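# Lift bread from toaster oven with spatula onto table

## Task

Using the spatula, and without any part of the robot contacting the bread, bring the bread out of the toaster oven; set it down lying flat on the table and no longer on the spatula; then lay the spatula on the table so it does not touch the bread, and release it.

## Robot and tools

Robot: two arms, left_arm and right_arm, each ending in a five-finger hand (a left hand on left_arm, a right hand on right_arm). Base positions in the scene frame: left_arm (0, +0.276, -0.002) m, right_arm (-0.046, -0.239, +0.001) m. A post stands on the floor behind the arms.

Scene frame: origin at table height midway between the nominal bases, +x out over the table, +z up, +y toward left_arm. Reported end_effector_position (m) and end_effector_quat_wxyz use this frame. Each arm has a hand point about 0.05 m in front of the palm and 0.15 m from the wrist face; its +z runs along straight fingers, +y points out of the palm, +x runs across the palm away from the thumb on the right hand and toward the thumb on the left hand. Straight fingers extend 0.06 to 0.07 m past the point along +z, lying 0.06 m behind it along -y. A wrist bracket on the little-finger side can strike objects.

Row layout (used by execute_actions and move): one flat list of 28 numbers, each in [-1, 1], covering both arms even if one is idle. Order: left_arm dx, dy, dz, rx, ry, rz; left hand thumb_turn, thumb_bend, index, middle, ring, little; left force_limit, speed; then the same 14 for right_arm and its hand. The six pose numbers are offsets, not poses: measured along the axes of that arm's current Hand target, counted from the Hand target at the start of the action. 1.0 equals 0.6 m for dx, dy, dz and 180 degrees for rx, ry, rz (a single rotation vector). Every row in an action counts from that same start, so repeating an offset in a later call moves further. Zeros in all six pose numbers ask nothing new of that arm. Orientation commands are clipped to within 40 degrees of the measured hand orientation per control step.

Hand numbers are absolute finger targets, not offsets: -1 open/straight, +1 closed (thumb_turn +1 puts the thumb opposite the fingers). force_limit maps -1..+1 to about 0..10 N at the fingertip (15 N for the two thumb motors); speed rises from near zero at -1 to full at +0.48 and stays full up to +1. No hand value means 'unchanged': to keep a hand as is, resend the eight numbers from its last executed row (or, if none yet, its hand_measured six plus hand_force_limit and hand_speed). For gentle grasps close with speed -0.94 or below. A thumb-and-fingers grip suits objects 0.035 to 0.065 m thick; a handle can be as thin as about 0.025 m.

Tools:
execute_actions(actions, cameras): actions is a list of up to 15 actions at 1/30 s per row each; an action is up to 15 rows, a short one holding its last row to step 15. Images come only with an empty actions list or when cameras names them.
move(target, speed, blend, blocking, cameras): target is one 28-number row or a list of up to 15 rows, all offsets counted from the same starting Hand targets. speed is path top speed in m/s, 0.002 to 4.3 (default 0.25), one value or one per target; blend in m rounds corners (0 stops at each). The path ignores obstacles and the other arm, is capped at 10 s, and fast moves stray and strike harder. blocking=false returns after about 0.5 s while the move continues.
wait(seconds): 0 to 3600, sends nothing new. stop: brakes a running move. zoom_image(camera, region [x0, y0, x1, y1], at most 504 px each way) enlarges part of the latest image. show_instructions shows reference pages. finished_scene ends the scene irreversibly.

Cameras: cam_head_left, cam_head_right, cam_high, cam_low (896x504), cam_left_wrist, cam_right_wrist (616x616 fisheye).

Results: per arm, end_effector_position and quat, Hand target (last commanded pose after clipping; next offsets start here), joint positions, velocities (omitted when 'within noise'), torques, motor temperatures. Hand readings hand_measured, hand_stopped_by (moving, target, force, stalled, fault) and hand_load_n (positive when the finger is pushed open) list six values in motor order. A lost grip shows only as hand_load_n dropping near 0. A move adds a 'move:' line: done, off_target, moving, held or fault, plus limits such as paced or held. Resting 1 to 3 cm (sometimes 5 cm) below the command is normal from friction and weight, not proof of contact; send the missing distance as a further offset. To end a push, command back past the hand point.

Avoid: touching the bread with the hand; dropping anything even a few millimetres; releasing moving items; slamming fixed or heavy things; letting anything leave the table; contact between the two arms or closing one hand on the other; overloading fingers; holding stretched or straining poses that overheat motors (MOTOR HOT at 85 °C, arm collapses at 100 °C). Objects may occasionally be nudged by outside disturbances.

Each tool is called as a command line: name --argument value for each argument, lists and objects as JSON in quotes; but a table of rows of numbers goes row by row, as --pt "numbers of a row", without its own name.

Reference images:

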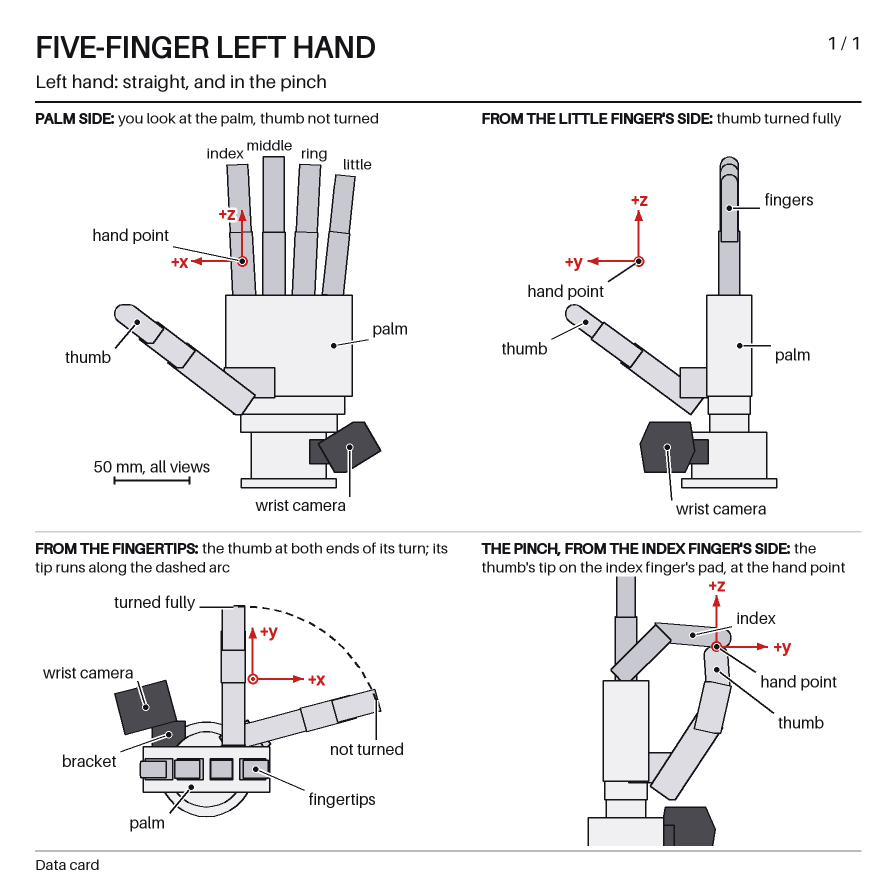

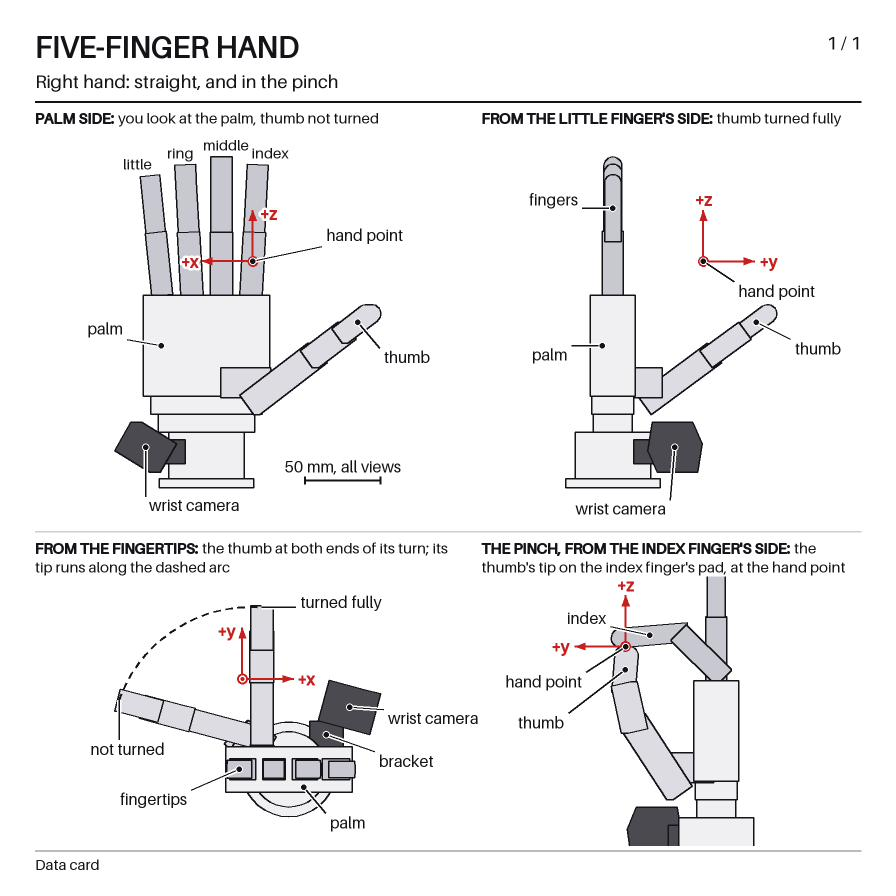

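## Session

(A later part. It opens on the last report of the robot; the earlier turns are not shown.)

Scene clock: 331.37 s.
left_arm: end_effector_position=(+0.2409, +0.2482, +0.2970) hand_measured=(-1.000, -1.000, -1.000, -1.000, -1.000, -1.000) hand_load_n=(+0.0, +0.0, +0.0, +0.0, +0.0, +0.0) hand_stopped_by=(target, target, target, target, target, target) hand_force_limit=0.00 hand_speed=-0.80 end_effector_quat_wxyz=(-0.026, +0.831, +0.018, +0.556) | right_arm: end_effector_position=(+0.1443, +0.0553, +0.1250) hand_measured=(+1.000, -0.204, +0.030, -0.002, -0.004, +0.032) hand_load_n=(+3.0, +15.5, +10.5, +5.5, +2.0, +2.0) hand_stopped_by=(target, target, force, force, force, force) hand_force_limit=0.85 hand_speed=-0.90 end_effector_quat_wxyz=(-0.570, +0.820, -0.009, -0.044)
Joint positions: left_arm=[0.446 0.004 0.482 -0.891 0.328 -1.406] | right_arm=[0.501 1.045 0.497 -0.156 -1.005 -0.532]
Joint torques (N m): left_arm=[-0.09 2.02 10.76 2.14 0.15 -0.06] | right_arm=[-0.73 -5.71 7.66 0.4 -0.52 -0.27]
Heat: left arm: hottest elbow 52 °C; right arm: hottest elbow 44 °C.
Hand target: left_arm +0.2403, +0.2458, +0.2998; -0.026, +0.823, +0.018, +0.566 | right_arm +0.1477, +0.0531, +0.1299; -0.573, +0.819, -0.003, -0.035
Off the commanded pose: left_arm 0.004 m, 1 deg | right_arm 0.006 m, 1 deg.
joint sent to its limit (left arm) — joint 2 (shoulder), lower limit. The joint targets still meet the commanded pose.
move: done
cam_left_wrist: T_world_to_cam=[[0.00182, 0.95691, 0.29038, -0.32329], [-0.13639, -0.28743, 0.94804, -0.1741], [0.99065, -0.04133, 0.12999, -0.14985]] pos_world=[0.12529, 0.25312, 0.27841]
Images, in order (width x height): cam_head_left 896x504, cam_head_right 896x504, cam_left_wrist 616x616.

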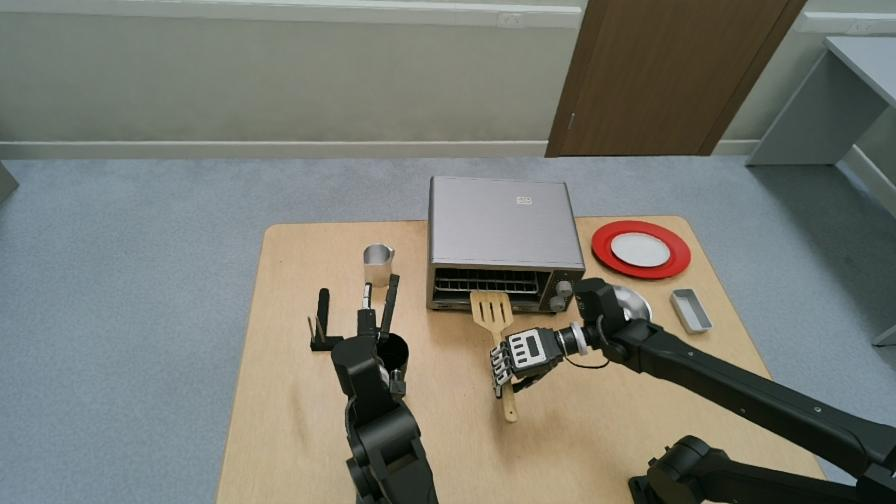

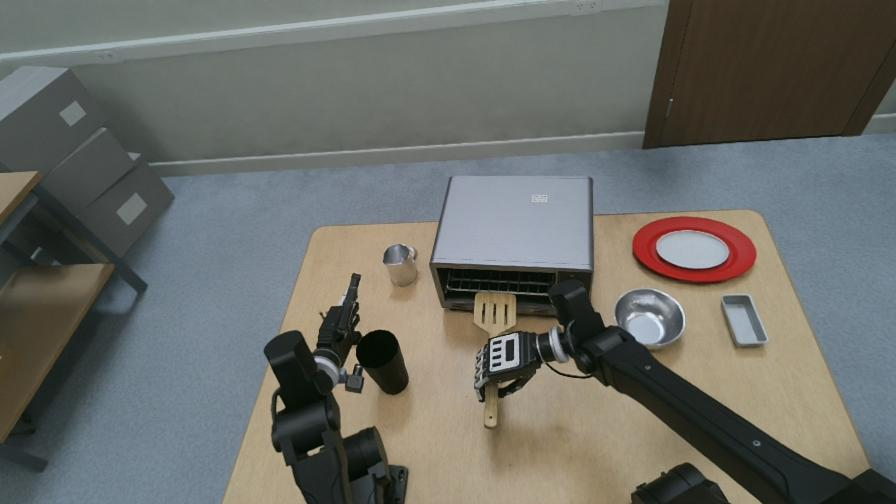

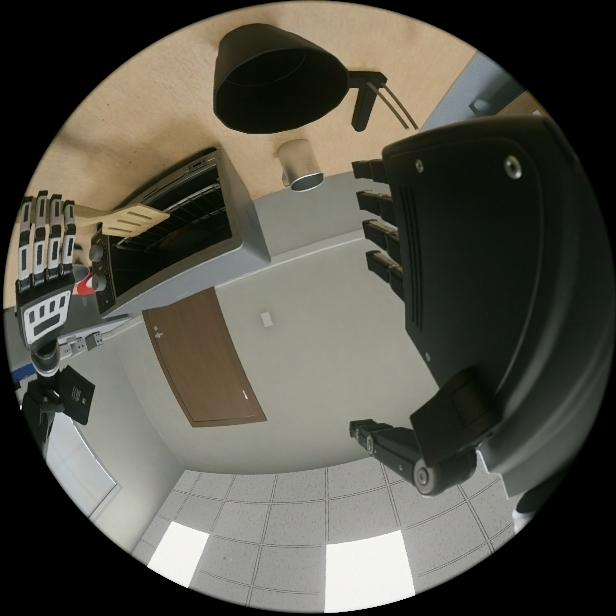

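wait --seconds 0.1 --cameras '["cam_head_left","cam_left_wrist"]'

Scene clock: 332.07 s.
left_arm: end_effector_position=(+0.2409, +0.2482, +0.2970) hand_measured=(-1.000, -1.000, -1.000, -1.000, -1.000, -1.000) hand_load_n=(+0.0, +0.0, +0.0, +0.0, +0.0, +0.0) hand_stopped_by=(target, target, target, target, target, target) hand_force_limit=0.00 hand_speed=-0.80 end_effector_quat_wxyz=(-0.026, +0.831, +0.018, +0.556) | right_arm: end_effector_position=(+0.1443, +0.0552, +0.1249) hand_measured=(+1.000, -0.204, +0.030, -0.002, -0.004, +0.032) hand_load_n=(+2.5, +15.5, +10.5, +5.5, +2.0, +2.0) hand_stopped_by=(target, target, force, force, force, force) hand_force_limit=0.85 hand_speed=-0.90 end_effector_quat_wxyz=(-0.570, +0.820, -0.009, -0.045)
Joint positions: left_arm=[0.446 0.004 0.482 -0.891 0.328 -1.406] | right_arm=[0.501 1.045 0.497 -0.156 -1.005 -0.532]
Joint torques (N m): left_arm=[-0.09 1.85 10.69 2.14 0.16 -0.05] | right_arm=[-1.08 -5.54 7.65 0.54 -0.52 -0.26]
Heat: left arm: hottest elbow 52 °C; right arm: hottest elbow 44 °C.
Hand target: left_arm +0.2403, +0.2458, +0.2998; -0.026, +0.823, +0.018, +0.566 | right_arm +0.1476, +0.0530, +0.1299; -0.573, +0.819, -0.003, -0.035
Off the commanded pose: left_arm 0.004 m, 1 deg | right_arm 0.007 m, 1 deg.
wait: 0.10 s; at rest from the start
cam_left_wrist: T_world_to_cam=[[0.00182, 0.95691, 0.29038, -0.32329], [-0.13639, -0.28743, 0.94804, -0.1741], [0.99065, -0.04133, 0.12999, -0.14985]] pos_world=[0.12529, 0.25312, 0.27841]

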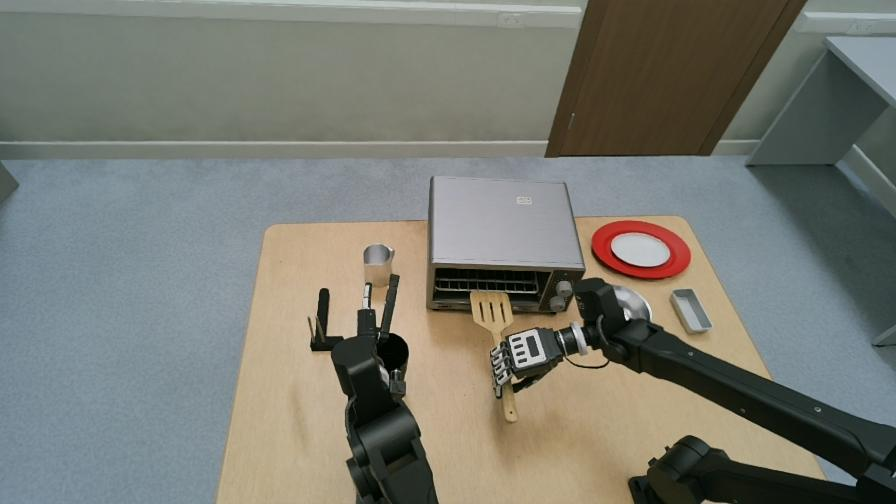

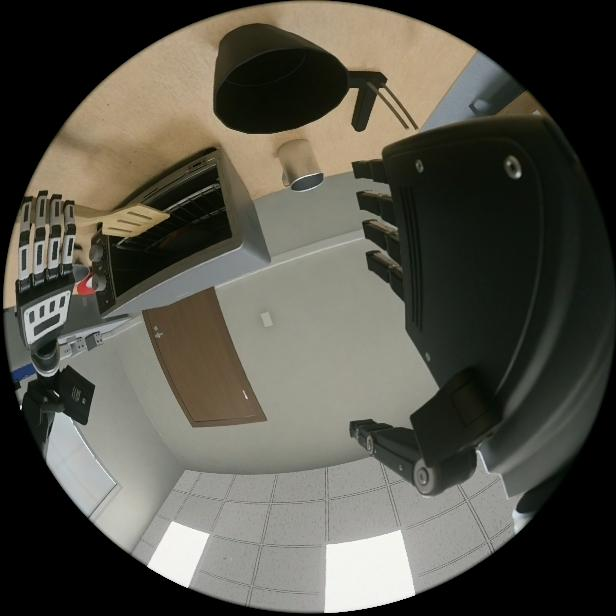

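move --target '[0,0,0,0,0,0,-1,-1,-1,-1,-1,-1,0,-0.8,0.1668,0.0073,-0.0108,0,0,0,1,-0.2,0.4,0.4,0.4,0.4,0.85,-0.9]' --speed 0.06 --cameras '["cam_left_wrist","cam_head_left"]'

zoom_image --camera "cam_left_wrist" --region '[110, 160, 250, 300]'

Scene clock: 335.63 s.
left_arm: end_effector_position=(+0.2409, +0.2482, +0.2970) hand_measured=(-1.000, -1.000, -1.000, -1.000, -1.000, -1.000) hand_load_n=(+0.0, +0.0, +0.0, +0.0, +0.5, +0.0) hand_stopped_by=(target, target, target, target, target, target) hand_force_limit=0.00 hand_speed=-0.80 end_effector_quat_wxyz=(-0.026, +0.831, +0.018, +0.556) | right_arm: end_effector_position=(+0.2266, +0.0446, +0.1084) hand_measured=(+1.000, -0.204, +0.030, -0.002, -0.004, +0.032) hand_load_n=(+3.0, +15.5, +10.5, +5.0, +1.5, +2.5) hand_stopped_by=(target, target, force, force, force, force) hand_force_limit=0.85 hand_speed=-0.90 end_effector_quat_wxyz=(-0.566, +0.822, -0.019, -0.054)
Joint positions: left_arm=[0.446 0.004 0.482 -0.891 0.328 -1.406] | right_arm=[0.354 1.318 0.683 -0.274 -1.107 -0.737]
Joint torques (N m): left_arm=[-0.09 2.02 10.77 2.15 0.15 -0.07] | right_arm=[-0.67 -6.65 10.69 0.23 -0.75 -0.31]
Heat: left arm: hottest elbow 52 °C; right arm: hottest elbow 44 °C.
Hand target: left_arm +0.2403, +0.2458, +0.2998; -0.026, +0.823, +0.018, +0.566 | right_arm +0.2476, +0.0489, +0.1219; -0.573, +0.819, -0.003, -0.035
Off the commanded pose: left_arm 0.004 m, 1 deg | right_arm 0.025 m, 3 deg.
joint sent to its limit (left arm) — joint 2 (shoulder), lower limit. The joint targets still meet the commanded pose.
move: off_target (right_arm)
cam_left_wrist: T_world_to_cam=[[0.00182, 0.95691, 0.29038, -0.32329], [-0.13639, -0.28743, 0.94804, -0.1741], [0.99065, -0.04133, 0.12999, -0.14985]] pos_world=[0.12529, 0.25312, 0.27841]
Images, in order (width x height): cam_head_left 896x504, cam_left_wrist 616x616.

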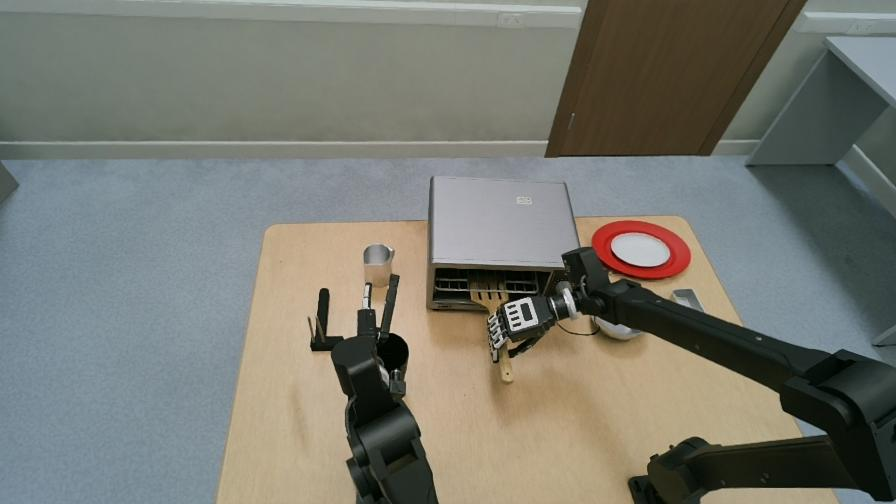

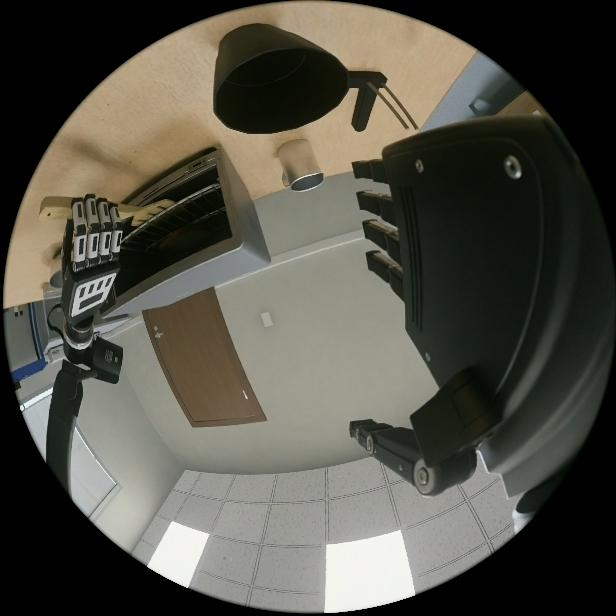

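Scaled by 3.600 from the camera's image (finer frame: 880x880).

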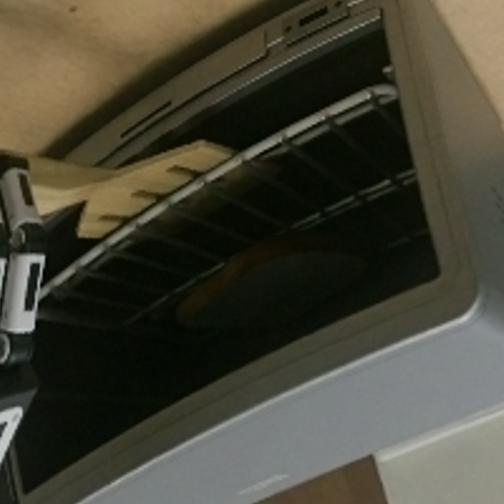

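move --target '[0,0,0,0,0,0,-1,-1,-1,-1,-1,-1,0,-0.8,-0.1668,-0.0073,0.0108,0,0,0,1,-0.2,0.4,0.4,0.4,0.4,0.85,-0.9]' --speed 0.06 --cameras '["cam_left_wrist","cam_head_left"]'

zoom_image --camera "cam_left_wrist" --region '[110, 160, 250, 300]'

Scene clock: 338.17 s.
left_arm: end_effector_position=(+0.2409, +0.2482, +0.2970) hand_measured=(-1.000, -1.000, -1.000, -1.000, -1.000, -1.000) hand_load_n=(+0.0, -0.5, +0.0, +0.0, +0.0, +0.0) hand_stopped_by=(target, target, target, target, target, target) hand_force_limit=0.00 hand_speed=-0.80 end_effector_quat_wxyz=(-0.026, +0.831, +0.018, +0.556) | right_arm: end_effector_position=(+0.1488, +0.0496, +0.1243) hand_measured=(+1.000, -0.204, +0.030, -0.002, -0.004, +0.032) hand_load_n=(+2.5, +16.0, +10.0, +4.5, +2.5, +2.0) hand_stopped_by=(target, target, force, force, force, force) hand_force_limit=0.85 hand_speed=-0.90 end_effector_quat_wxyz=(-0.566, +0.823, -0.012, -0.042)
Joint positions: left_arm=[0.446 0.004 0.482 -0.891 0.328 -1.406] | right_arm=[0.479 1.046 0.505 -0.191 -1.01 -0.561]
Joint torques (N m): left_arm=[-0.15 2.02 10.74 2.18 0.15 -0.07] | right_arm=[0.85 -5.36 7.16 1.63 -0.4 0]
Heat: left arm: hottest elbow 52 °C; right arm: hottest elbow 44 °C.
Hand target: left_arm +0.2403, +0.2458, +0.2998; -0.026, +0.823, +0.018, +0.566 | right_arm +0.1477, +0.0530, +0.1298; -0.573, +0.819, -0.004, -0.035
Off the commanded pose: left_arm 0.004 m, 1 deg | right_arm 0.007 m, 2 deg.
joint sent to its limit (left arm) — joint 2 (shoulder), lower limit. The joint targets still meet the commanded pose.
move: done
cam_left_wrist: T_world_to_cam=[[0.00182, 0.95691, 0.29038, -0.32329], [-0.13639, -0.28743, 0.94804, -0.1741], [0.99065, -0.04133, 0.12999, -0.14985]] pos_world=[0.12529, 0.25312, 0.27841]
Images, in order (width x height): cam_head_left 896x504, cam_left_wrist 616x616.

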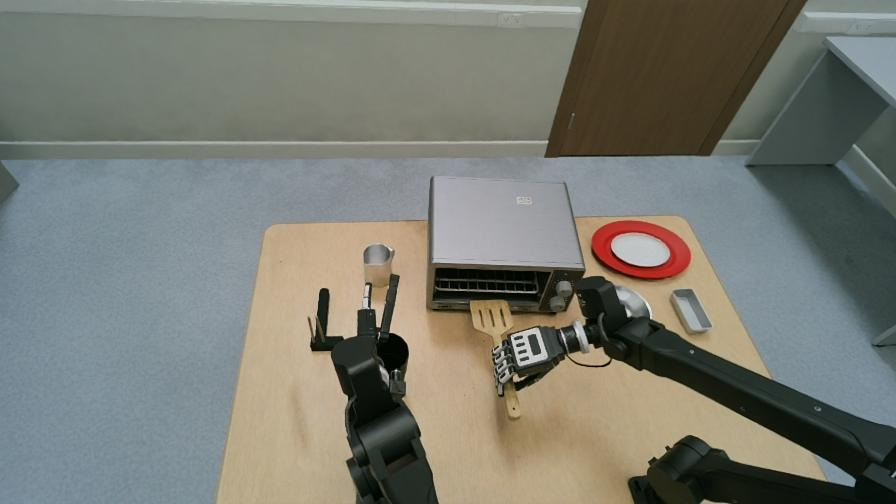

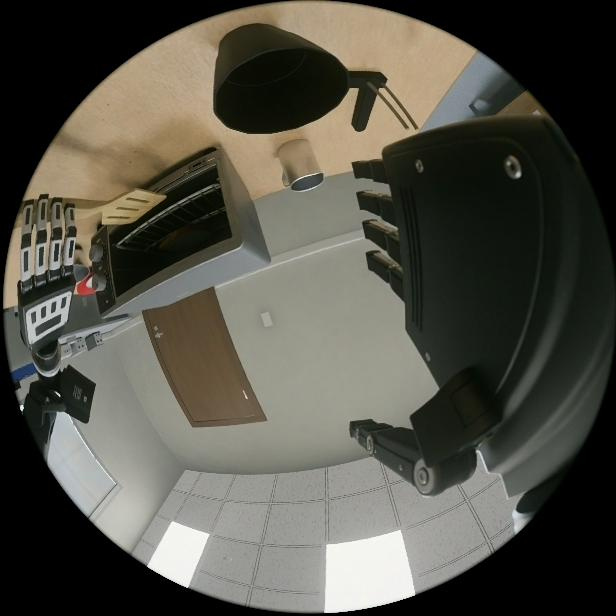

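Scaled by 3.600 from the camera's image (finer frame: 880x880).

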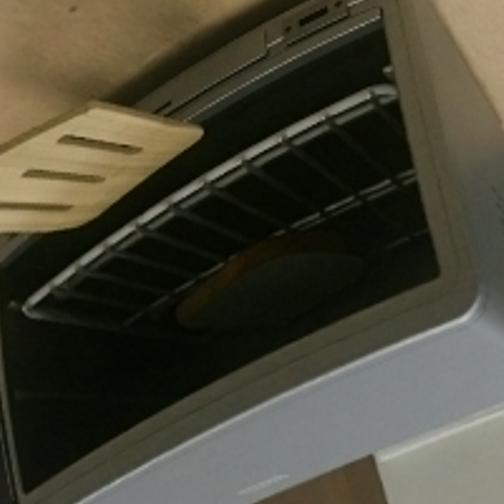

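move --target '[0,0,0,0,0,0,-1,-1,-1,-1,-1,-1,0,-0.8,0.1657,-0.0173,-0.0110,0,0,0,1,-0.2,0.4,0.4,0.4,0.4,0.85,-0.9]' --speed 0.06 --cameras '["cam_left_wrist"]'

zoom_image --camera "cam_left_wrist" --region '[110, 160, 250, 300]'

Scene clock: 340.60 s.
left_arm: end_effector_position=(+0.2409, +0.2482, +0.2970) hand_measured=(-1.000, -1.000, -1.000, -1.000, -1.000, -1.000) hand_load_n=(+0.0, +0.0, +0.0, +0.0, +0.0, +0.0) hand_stopped_by=(target, target, target, target, target, target) hand_force_limit=0.00 hand_speed=-0.80 end_effector_quat_wxyz=(-0.026, +0.831, +0.018, +0.556) | right_arm: end_effector_position=(+0.2262, +0.0499, +0.1218) hand_measured=(+1.000, -0.204, +0.030, -0.002, -0.004, +0.032) hand_load_n=(+2.5, +16.5, +9.5, +4.0, +2.0, +1.0) hand_stopped_by=(target, target, force, force, force, force) hand_force_limit=0.85 hand_speed=-0.90 end_effector_quat_wxyz=(-0.567, +0.822, -0.017, -0.055)
Joint positions: left_arm=[0.446 0.004 0.482 -0.891 0.328 -1.406] | right_arm=[0.368 1.296 0.703 -0.296 -1.101 -0.717]
Joint torques (N m): left_arm=[-0.15 2.02 10.74 2.13 0.15 -0.06] | right_arm=[-1.03 -6.12 10.97 0.35 -0.62 -0.31]
Heat: left arm: hottest elbow 52 °C; right arm: hottest elbow 44 °C.
Hand target: left_arm +0.2403, +0.2458, +0.2998; -0.026, +0.823, +0.018, +0.566 | right_arm +0.2477, +0.0539, +0.1359; -0.573, +0.819, -0.003, -0.035
Off the commanded pose: left_arm 0.004 m, 1 deg | right_arm 0.026 m, 3 deg.
joint sent to its limit (left arm) — joint 2 (shoulder), lower limit. The joint targets still meet the commanded pose.
move: off_target (right_arm)
cam_left_wrist: T_world_to_cam=[[0.00182, 0.95691, 0.29038, -0.32329], [-0.13639, -0.28743, 0.94804, -0.1741], [0.99065, -0.04133, 0.12999, -0.14985]] pos_world=[0.12529, 0.25312, 0.27841]

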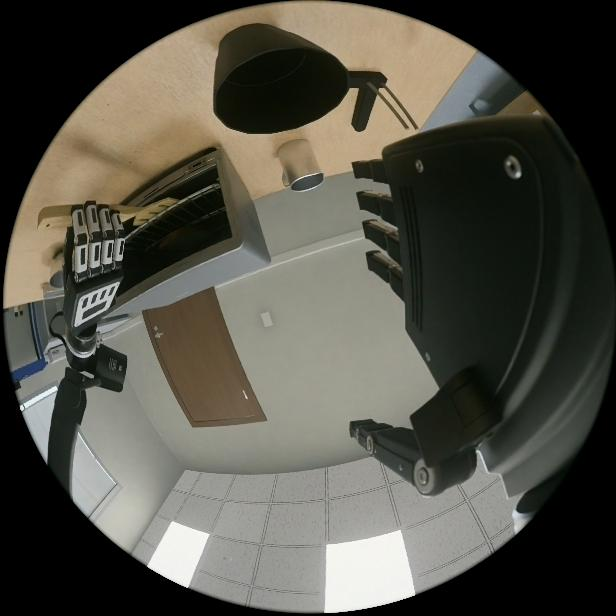

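Scaled by 3.600 from the camera's image (finer frame: 880x880).

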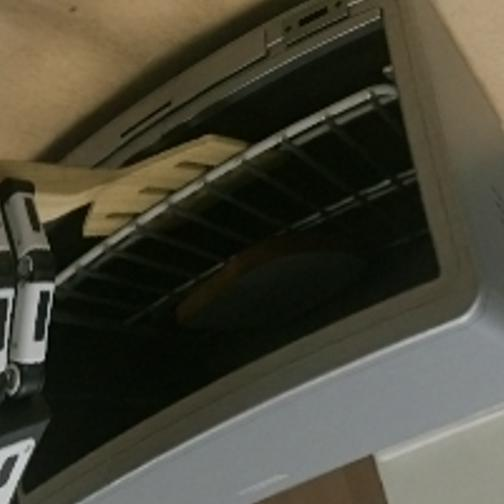

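wait --seconds 0.1 --cameras '["cam_head_left","cam_head_right","cam_left_wrist"]'

zoom_image --camera "cam_head_left" --region '[430, 250, 530, 320]'

zoom_image --camera "cam_head_right" --region '[270, 250, 390, 330]'

zoom_image --camera "cam_left_wrist" --region '[130, 180, 200, 250]'

Scene clock: 344.70 s.
left_arm: end_effector_position=(+0.2409, +0.2482, +0.2970) hand_measured=(-1.000, -1.000, -1.000, -1.000, -1.000, -1.000) hand_load_n=(+0.0, +0.0, +0.0, +0.0, +0.0, +0.0) hand_stopped_by=(target, target, target, target, target, target) hand_force_limit=0.00 hand_speed=-0.80 end_effector_quat_wxyz=(-0.026, +0.831, +0.018, +0.556) | right_arm: end_effector_position=(+0.2262, +0.0499, +0.1218) hand_measured=(+1.000, -0.204, +0.030, -0.002, -0.004, +0.034) hand_load_n=(+2.5, +16.5, +9.5, +4.0, +2.0, +1.0) hand_stopped_by=(target, target, force, force, force, force) hand_force_limit=0.85 hand_speed=-0.90 end_effector_quat_wxyz=(-0.567, +0.822, -0.017, -0.055)
Joint positions: left_arm=[0.446 0.004 0.482 -0.891 0.328 -1.406] | right_arm=[0.368 1.296 0.703 -0.297 -1.101 -0.717]
Joint torques (N m): left_arm=[-0.09 1.85 10.74 2.13 0.16 -0.06] | right_arm=[-1.67 -6.42 10.91 0.28 -0.65 -0.33]
Heat: left arm: hottest elbow 52 °C; right arm: hottest elbow 45 °C.
Hand target: left_arm +0.2403, +0.2458, +0.2998; -0.026, +0.823, +0.018, +0.566 | right_arm +0.2476, +0.0539, +0.1358; -0.573, +0.819, -0.003, -0.035
Off the commanded pose: left_arm 0.004 m, 1 deg | right_arm 0.026 m, 3 deg.
wait: 0.10 s; at rest from the start
cam_left_wrist: T_world_to_cam=[[0.00182, 0.95691, 0.29038, -0.32329], [-0.13639, -0.28743, 0.94804, -0.1741], [0.99065, -0.04133, 0.12999, -0.14985]] pos_world=[0.12529, 0.25312, 0.27841]

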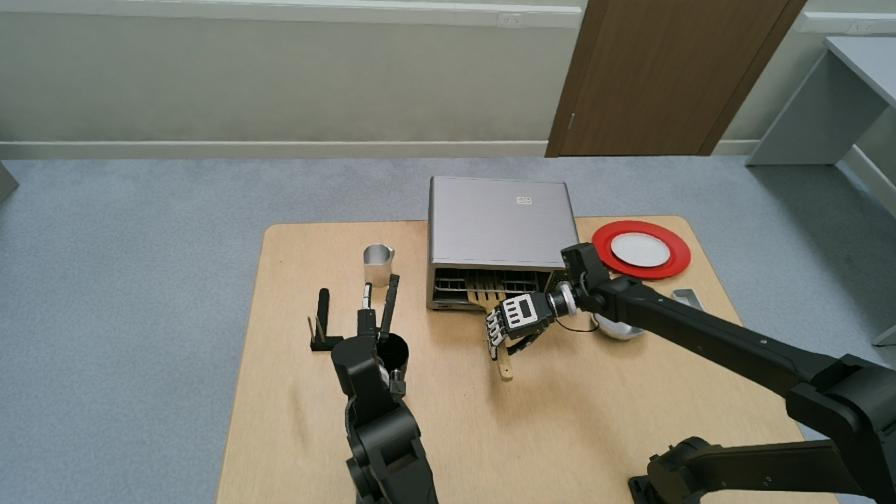

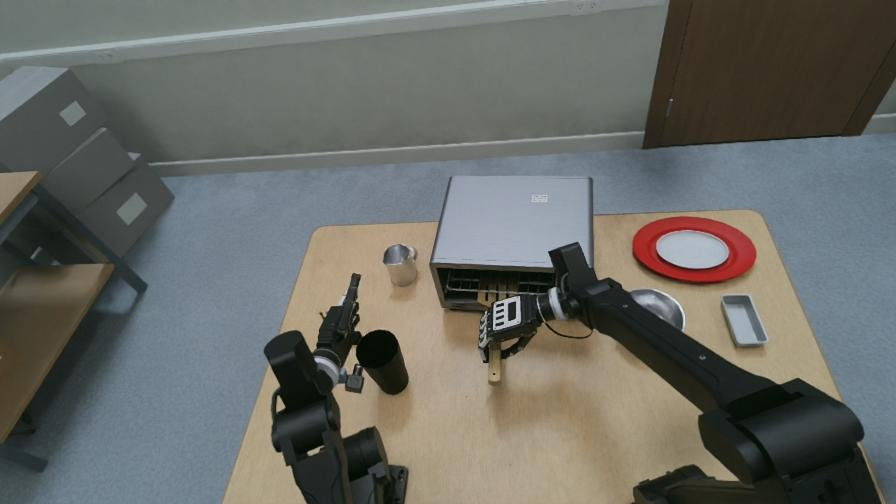

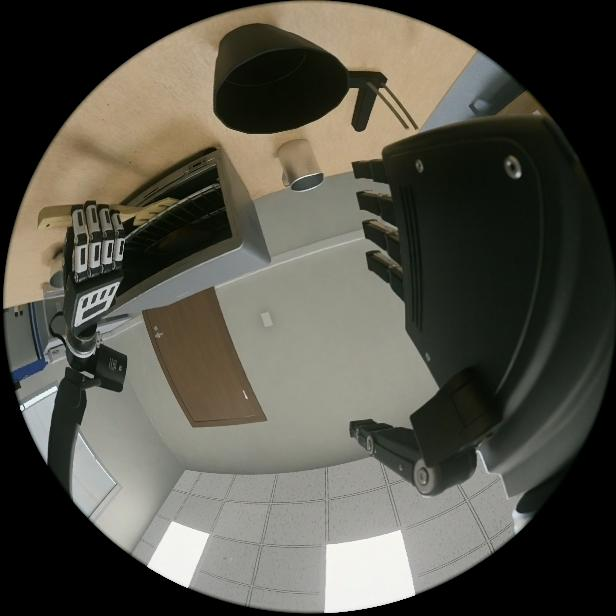

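Scaled by 5.040 from the camera's image (finer frame: 1280x720).

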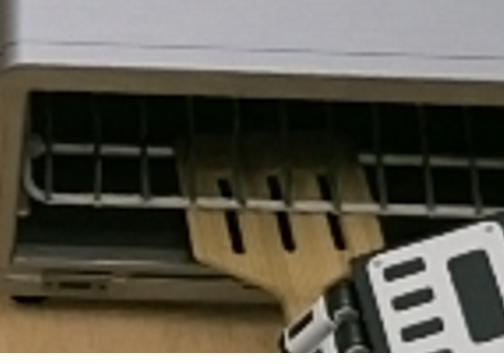

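Scaled by 4.200 from the camera's image (finer frame: 1280x720).

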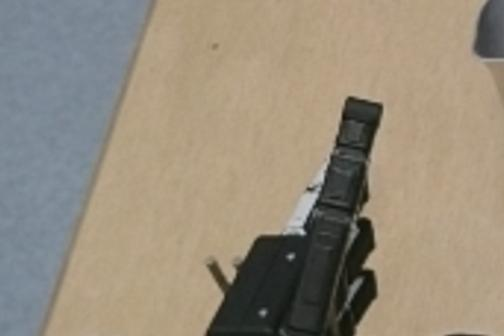

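Scaled by 7.200 from the camera's image (finer frame: 880x880).

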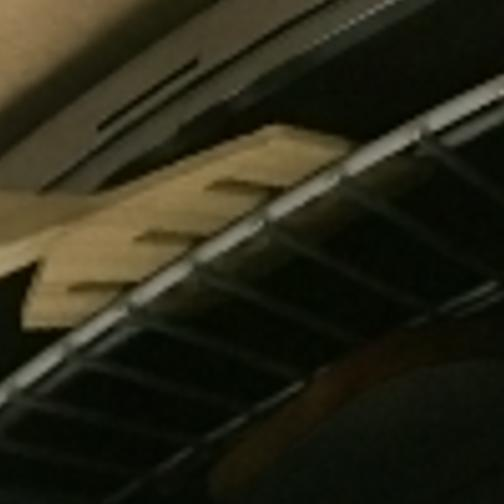

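move --target '[0,0,0,0,0,0,-1,-1,-1,-1,-1,-1,0,-0.8,-0.1657,0.0173,0.0110,0,0,0,1,-0.2,0.4,0.4,0.4,0.4,0.85,-0.9]' --speed 0.08 --cameras '["cam_head_right","cam_head_left"]'

zoom_image --camera "cam_head_left" --region '[430, 250, 530, 320]'

zoom_image --camera "cam_head_right" --region '[440, 250, 560, 334]'

Scene clock: 346.97 s.
left_arm: end_effector_position=(+0.2409, +0.2482, +0.2970) hand_measured=(-1.000, -1.000, -1.000, -1.000, -1.000, -1.000) hand_load_n=(+0.0, +0.0, +0.0, +0.0, +0.0, +0.0) hand_stopped_by=(target, target, target, target, target, target) hand_force_limit=0.00 hand_speed=-0.80 end_effector_quat_wxyz=(-0.026, +0.831, +0.018, +0.556) | right_arm: end_effector_position=(+0.1488, +0.0497, +0.1244) hand_measured=(+1.000, -0.204, +0.030, -0.002, -0.004, +0.034) hand_load_n=(+1.5, +15.5, +10.5, +5.5, +4.0, +0.0) hand_stopped_by=(target, target, force, force, force, force) hand_force_limit=0.85 hand_speed=-0.90 end_effector_quat_wxyz=(-0.566, +0.823, -0.012, -0.042)
Joint positions: left_arm=[0.446 0.004 0.482 -0.891 0.328 -1.406] | right_arm=[0.48 1.046 0.506 -0.191 -1.01 -0.562]
Joint torques (N m): left_arm=[-0.03 1.96 10.74 2.14 0.15 -0.07] | right_arm=[0.79 -5.54 7.12 1.72 -0.39 -0.04]
Heat: left arm: hottest elbow 52 °C; right arm: hottest elbow 45 °C.
Hand target: left_arm +0.2403, +0.2458, +0.2998; -0.026, +0.823, +0.018, +0.566 | right_arm +0.1477, +0.0531, +0.1300; -0.573, +0.819, -0.003, -0.035
Off the commanded pose: left_arm 0.004 m, 1 deg | right_arm 0.007 m, 2 deg.
joint sent to its limit (left arm) — joint 2 (shoulder), lower limit. The joint targets still meet the commanded pose.
move: done
Images, in order (width x height): cam_head_left 896x504, cam_head_right 896x504.

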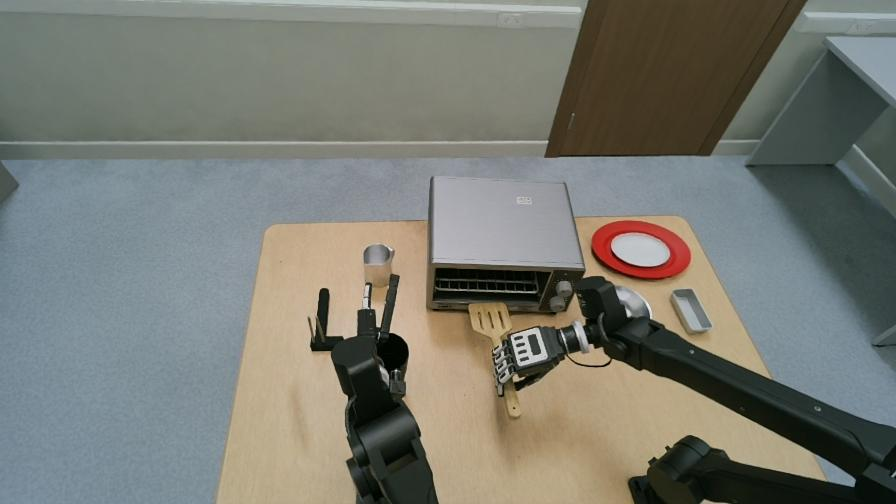

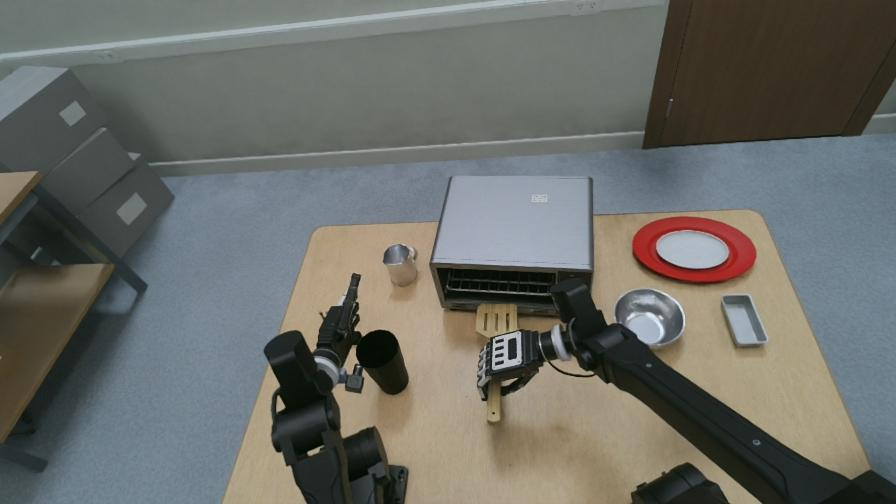

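Scaled by 5.040 from the camera's image (finer frame: 1280x720).

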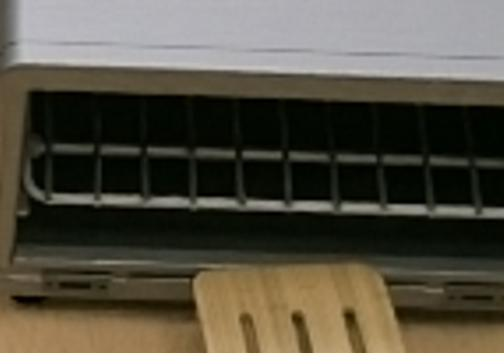

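Scaled by 4.200 from the camera's image (finer frame: 1280x720).

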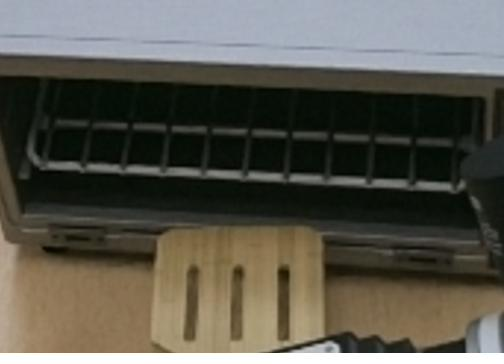

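move --target '[0,0,0,0,0,0,-1,-1,-1,-1,-1,-1,0,-0.8,-0.0013,-0.0122,-0.0151,-0.0006,0.0063,-0.0172,1,-0.2,0.4,0.4,0.4,0.4,0.85,-0.9]' --speed 0.08 --cameras '["cam_head_right","cam_head_left"]'

zoom_image --camera "cam_head_left" --region '[430, 250, 530, 320]'

zoom_image --camera "cam_head_right" --region '[440, 250, 560, 334]'

Scene clock: 348.50 s.
left_arm: end_effector_position=(+0.2409, +0.2482, +0.2970) hand_measured=(-1.000, -1.000, -1.000, -1.000, -1.000, -1.000) hand_load_n=(+0.0, -0.5, +0.0, +0.0, +0.0, +0.0) hand_stopped_by=(target, target, target, target, target, target) hand_force_limit=0.00 hand_speed=-0.80 end_effector_quat_wxyz=(-0.026, +0.831, +0.018, +0.556) | right_arm: end_effector_position=(+0.1495, +0.0478, +0.1382) hand_measured=(+1.000, -0.204, +0.030, -0.002, -0.004, +0.034) hand_load_n=(+1.5, +15.5, +10.5, +5.5, +4.0, +0.0) hand_stopped_by=(target, target, force, force, force, force) hand_force_limit=0.85 hand_speed=-0.90 end_effector_quat_wxyz=(-0.573, +0.820, +0.004, -0.016)
Joint positions: left_arm=[0.446 0.004 0.482 -0.891 0.328 -1.406] | right_arm=[0.48 0.986 0.506 -0.207 -0.998 -0.58]
Joint torques (N m): left_arm=[-0.21 2.02 10.73 2.17 0.14 -0.06] | right_arm=[0.44 -4.78 7.56 0.42 -0.33 -0.27]
Heat: left arm: hottest elbow 52 °C; right arm: hottest elbow 45 °C.
Hand target: left_arm +0.2403, +0.2458, +0.2998; -0.026, +0.823, +0.018, +0.566 | right_arm +0.1478, +0.0471, +0.1400; -0.573, +0.820, +0.013, -0.011
Off the commanded pose: left_arm 0.004 m, 1 deg | right_arm 0.003 m, 1 deg.
joint sent to its limit (left arm) — joint 2 (shoulder), lower limit. The joint targets still meet the commanded pose.
move: done
Images, in order (width x height): cam_head_left 896x504, cam_head_right 896x504.

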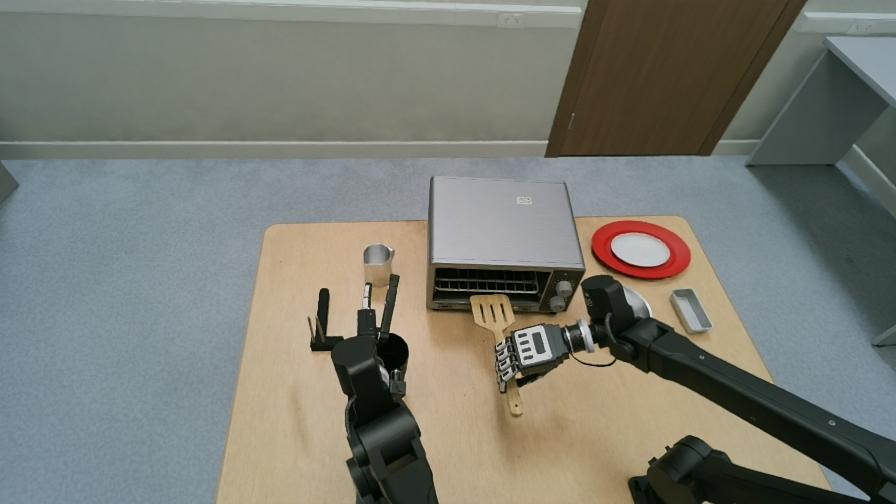

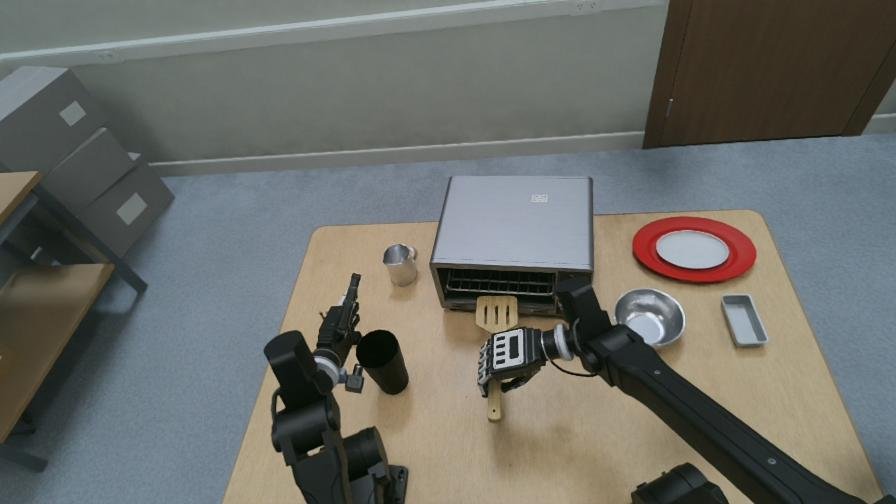

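Scaled by 5.040 from the camera's image (finer frame: 1280x720).

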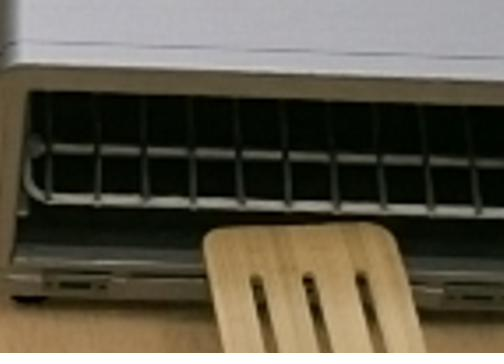

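Scaled by 4.200 from the camera's image (finer frame: 1280x720).

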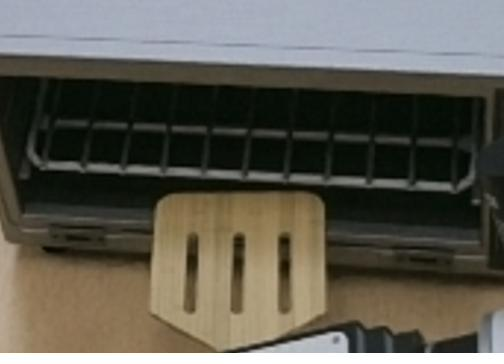

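move --target '[0,0,0,0,0,0,-1,-1,-1,-1,-1,-1,0,-0.8,0.1663,-0.0209,-0.0173,0,0,0,1,-0.2,0.4,0.4,0.4,0.4,0.85,-0.9]' --speed 0.06 --cameras '["cam_left_wrist","cam_head_left"]'

zoom_image --camera "cam_left_wrist" --region '[130, 180, 230, 280]'

zoom_image --camera "cam_head_left" --region '[430, 250, 530, 320]'

Scene clock: 351.27 s.
left_arm: end_effector_position=(+0.2409, +0.2482, +0.2970) hand_measured=(-1.000, -1.000, -1.000, -1.000, -1.000, -1.000) hand_load_n=(+0.0, +0.0, +0.0, +0.0, +0.0, +0.0) hand_stopped_by=(target, target, target, target, target, target) hand_force_limit=0.00 hand_speed=-0.80 end_effector_quat_wxyz=(-0.026, +0.831, +0.018, +0.556) | right_arm: end_effector_position=(+0.2284, +0.0413, +0.1407) hand_measured=(+1.000, -0.204, +0.030, -0.002, -0.004, +0.034) hand_load_n=(+1.0, +14.5, +10.0, +6.5, +1.0, +0.0) hand_stopped_by=(target, target, force, force, force, force) hand_force_limit=0.85 hand_speed=-0.90 end_effector_quat_wxyz=(-0.568, +0.822, +0.001, -0.029)
Joint positions: left_arm=[0.446 0.004 0.482 -0.891 0.328 -1.406] | right_arm=[0.35 1.234 0.714 -0.363 -1.098 -0.775]
Joint torques (N m): left_arm=[-0.09 2.08 10.74 2.19 0.15 -0.06] | right_arm=[-0.62 -5.54 11.19 0.28 -0.56 -0.26]
Heat: left arm: hottest elbow 52 °C; right arm: hottest elbow 45 °C.
Hand target: left_arm +0.2403, +0.2458, +0.2998; -0.026, +0.823, +0.018, +0.566 | right_arm +0.2477, +0.0450, +0.1549; -0.573, +0.820, +0.013, -0.011
Off the commanded pose: left_arm 0.004 m, 1 deg | right_arm 0.024 m, 3 deg.
joint sent to its limit (left arm) — joint 2 (shoulder), lower limit. The joint targets still meet the commanded pose.
move: off_target (right_arm)
cam_left_wrist: T_world_to_cam=[[0.00182, 0.95691, 0.29038, -0.32329], [-0.13639, -0.28743, 0.94804, -0.1741], [0.99065, -0.04133, 0.12999, -0.14985]] pos_world=[0.12529, 0.25312, 0.27841]
Images, in order (width x height): cam_head_left 896x504, cam_left_wrist 616x616.

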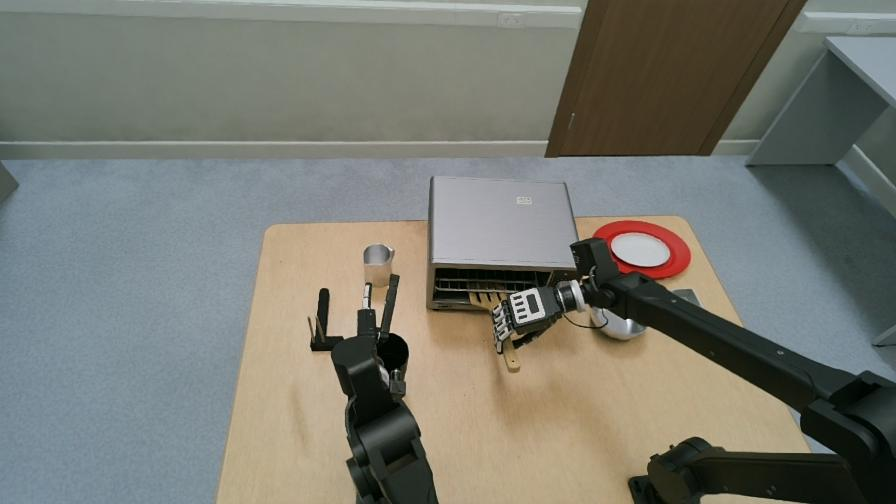

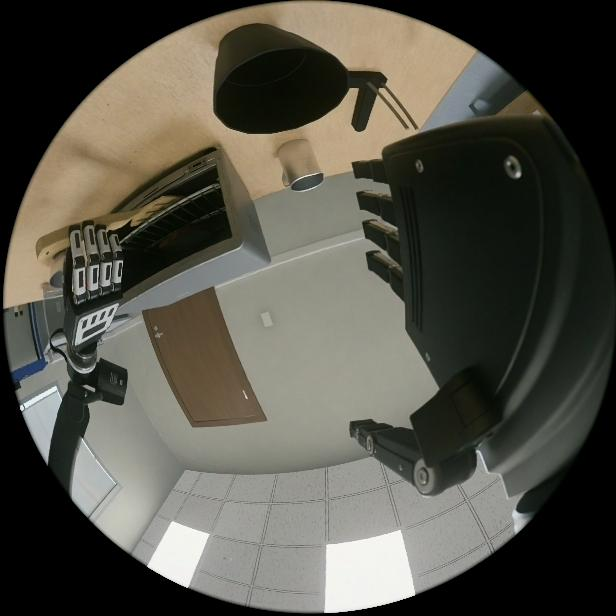

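Scaled by 5.040 from the camera's image (finer frame: 880x880).

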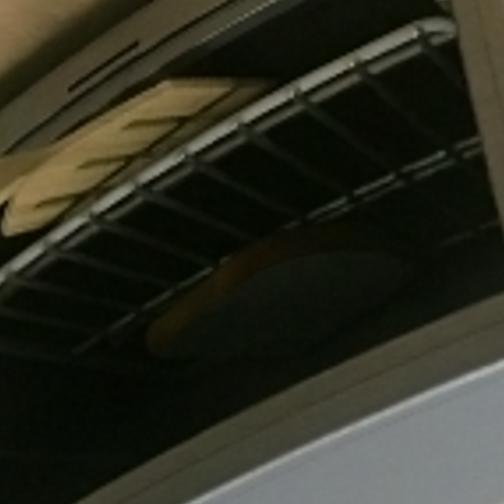

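Scaled by 5.040 from the camera's image (finer frame: 1280x720).

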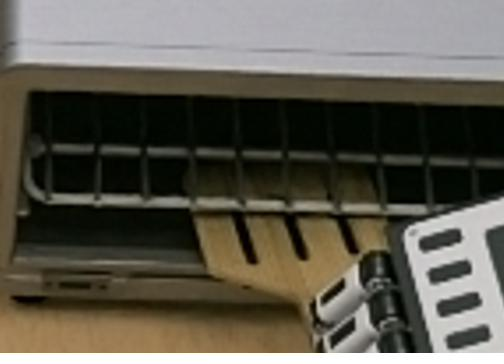

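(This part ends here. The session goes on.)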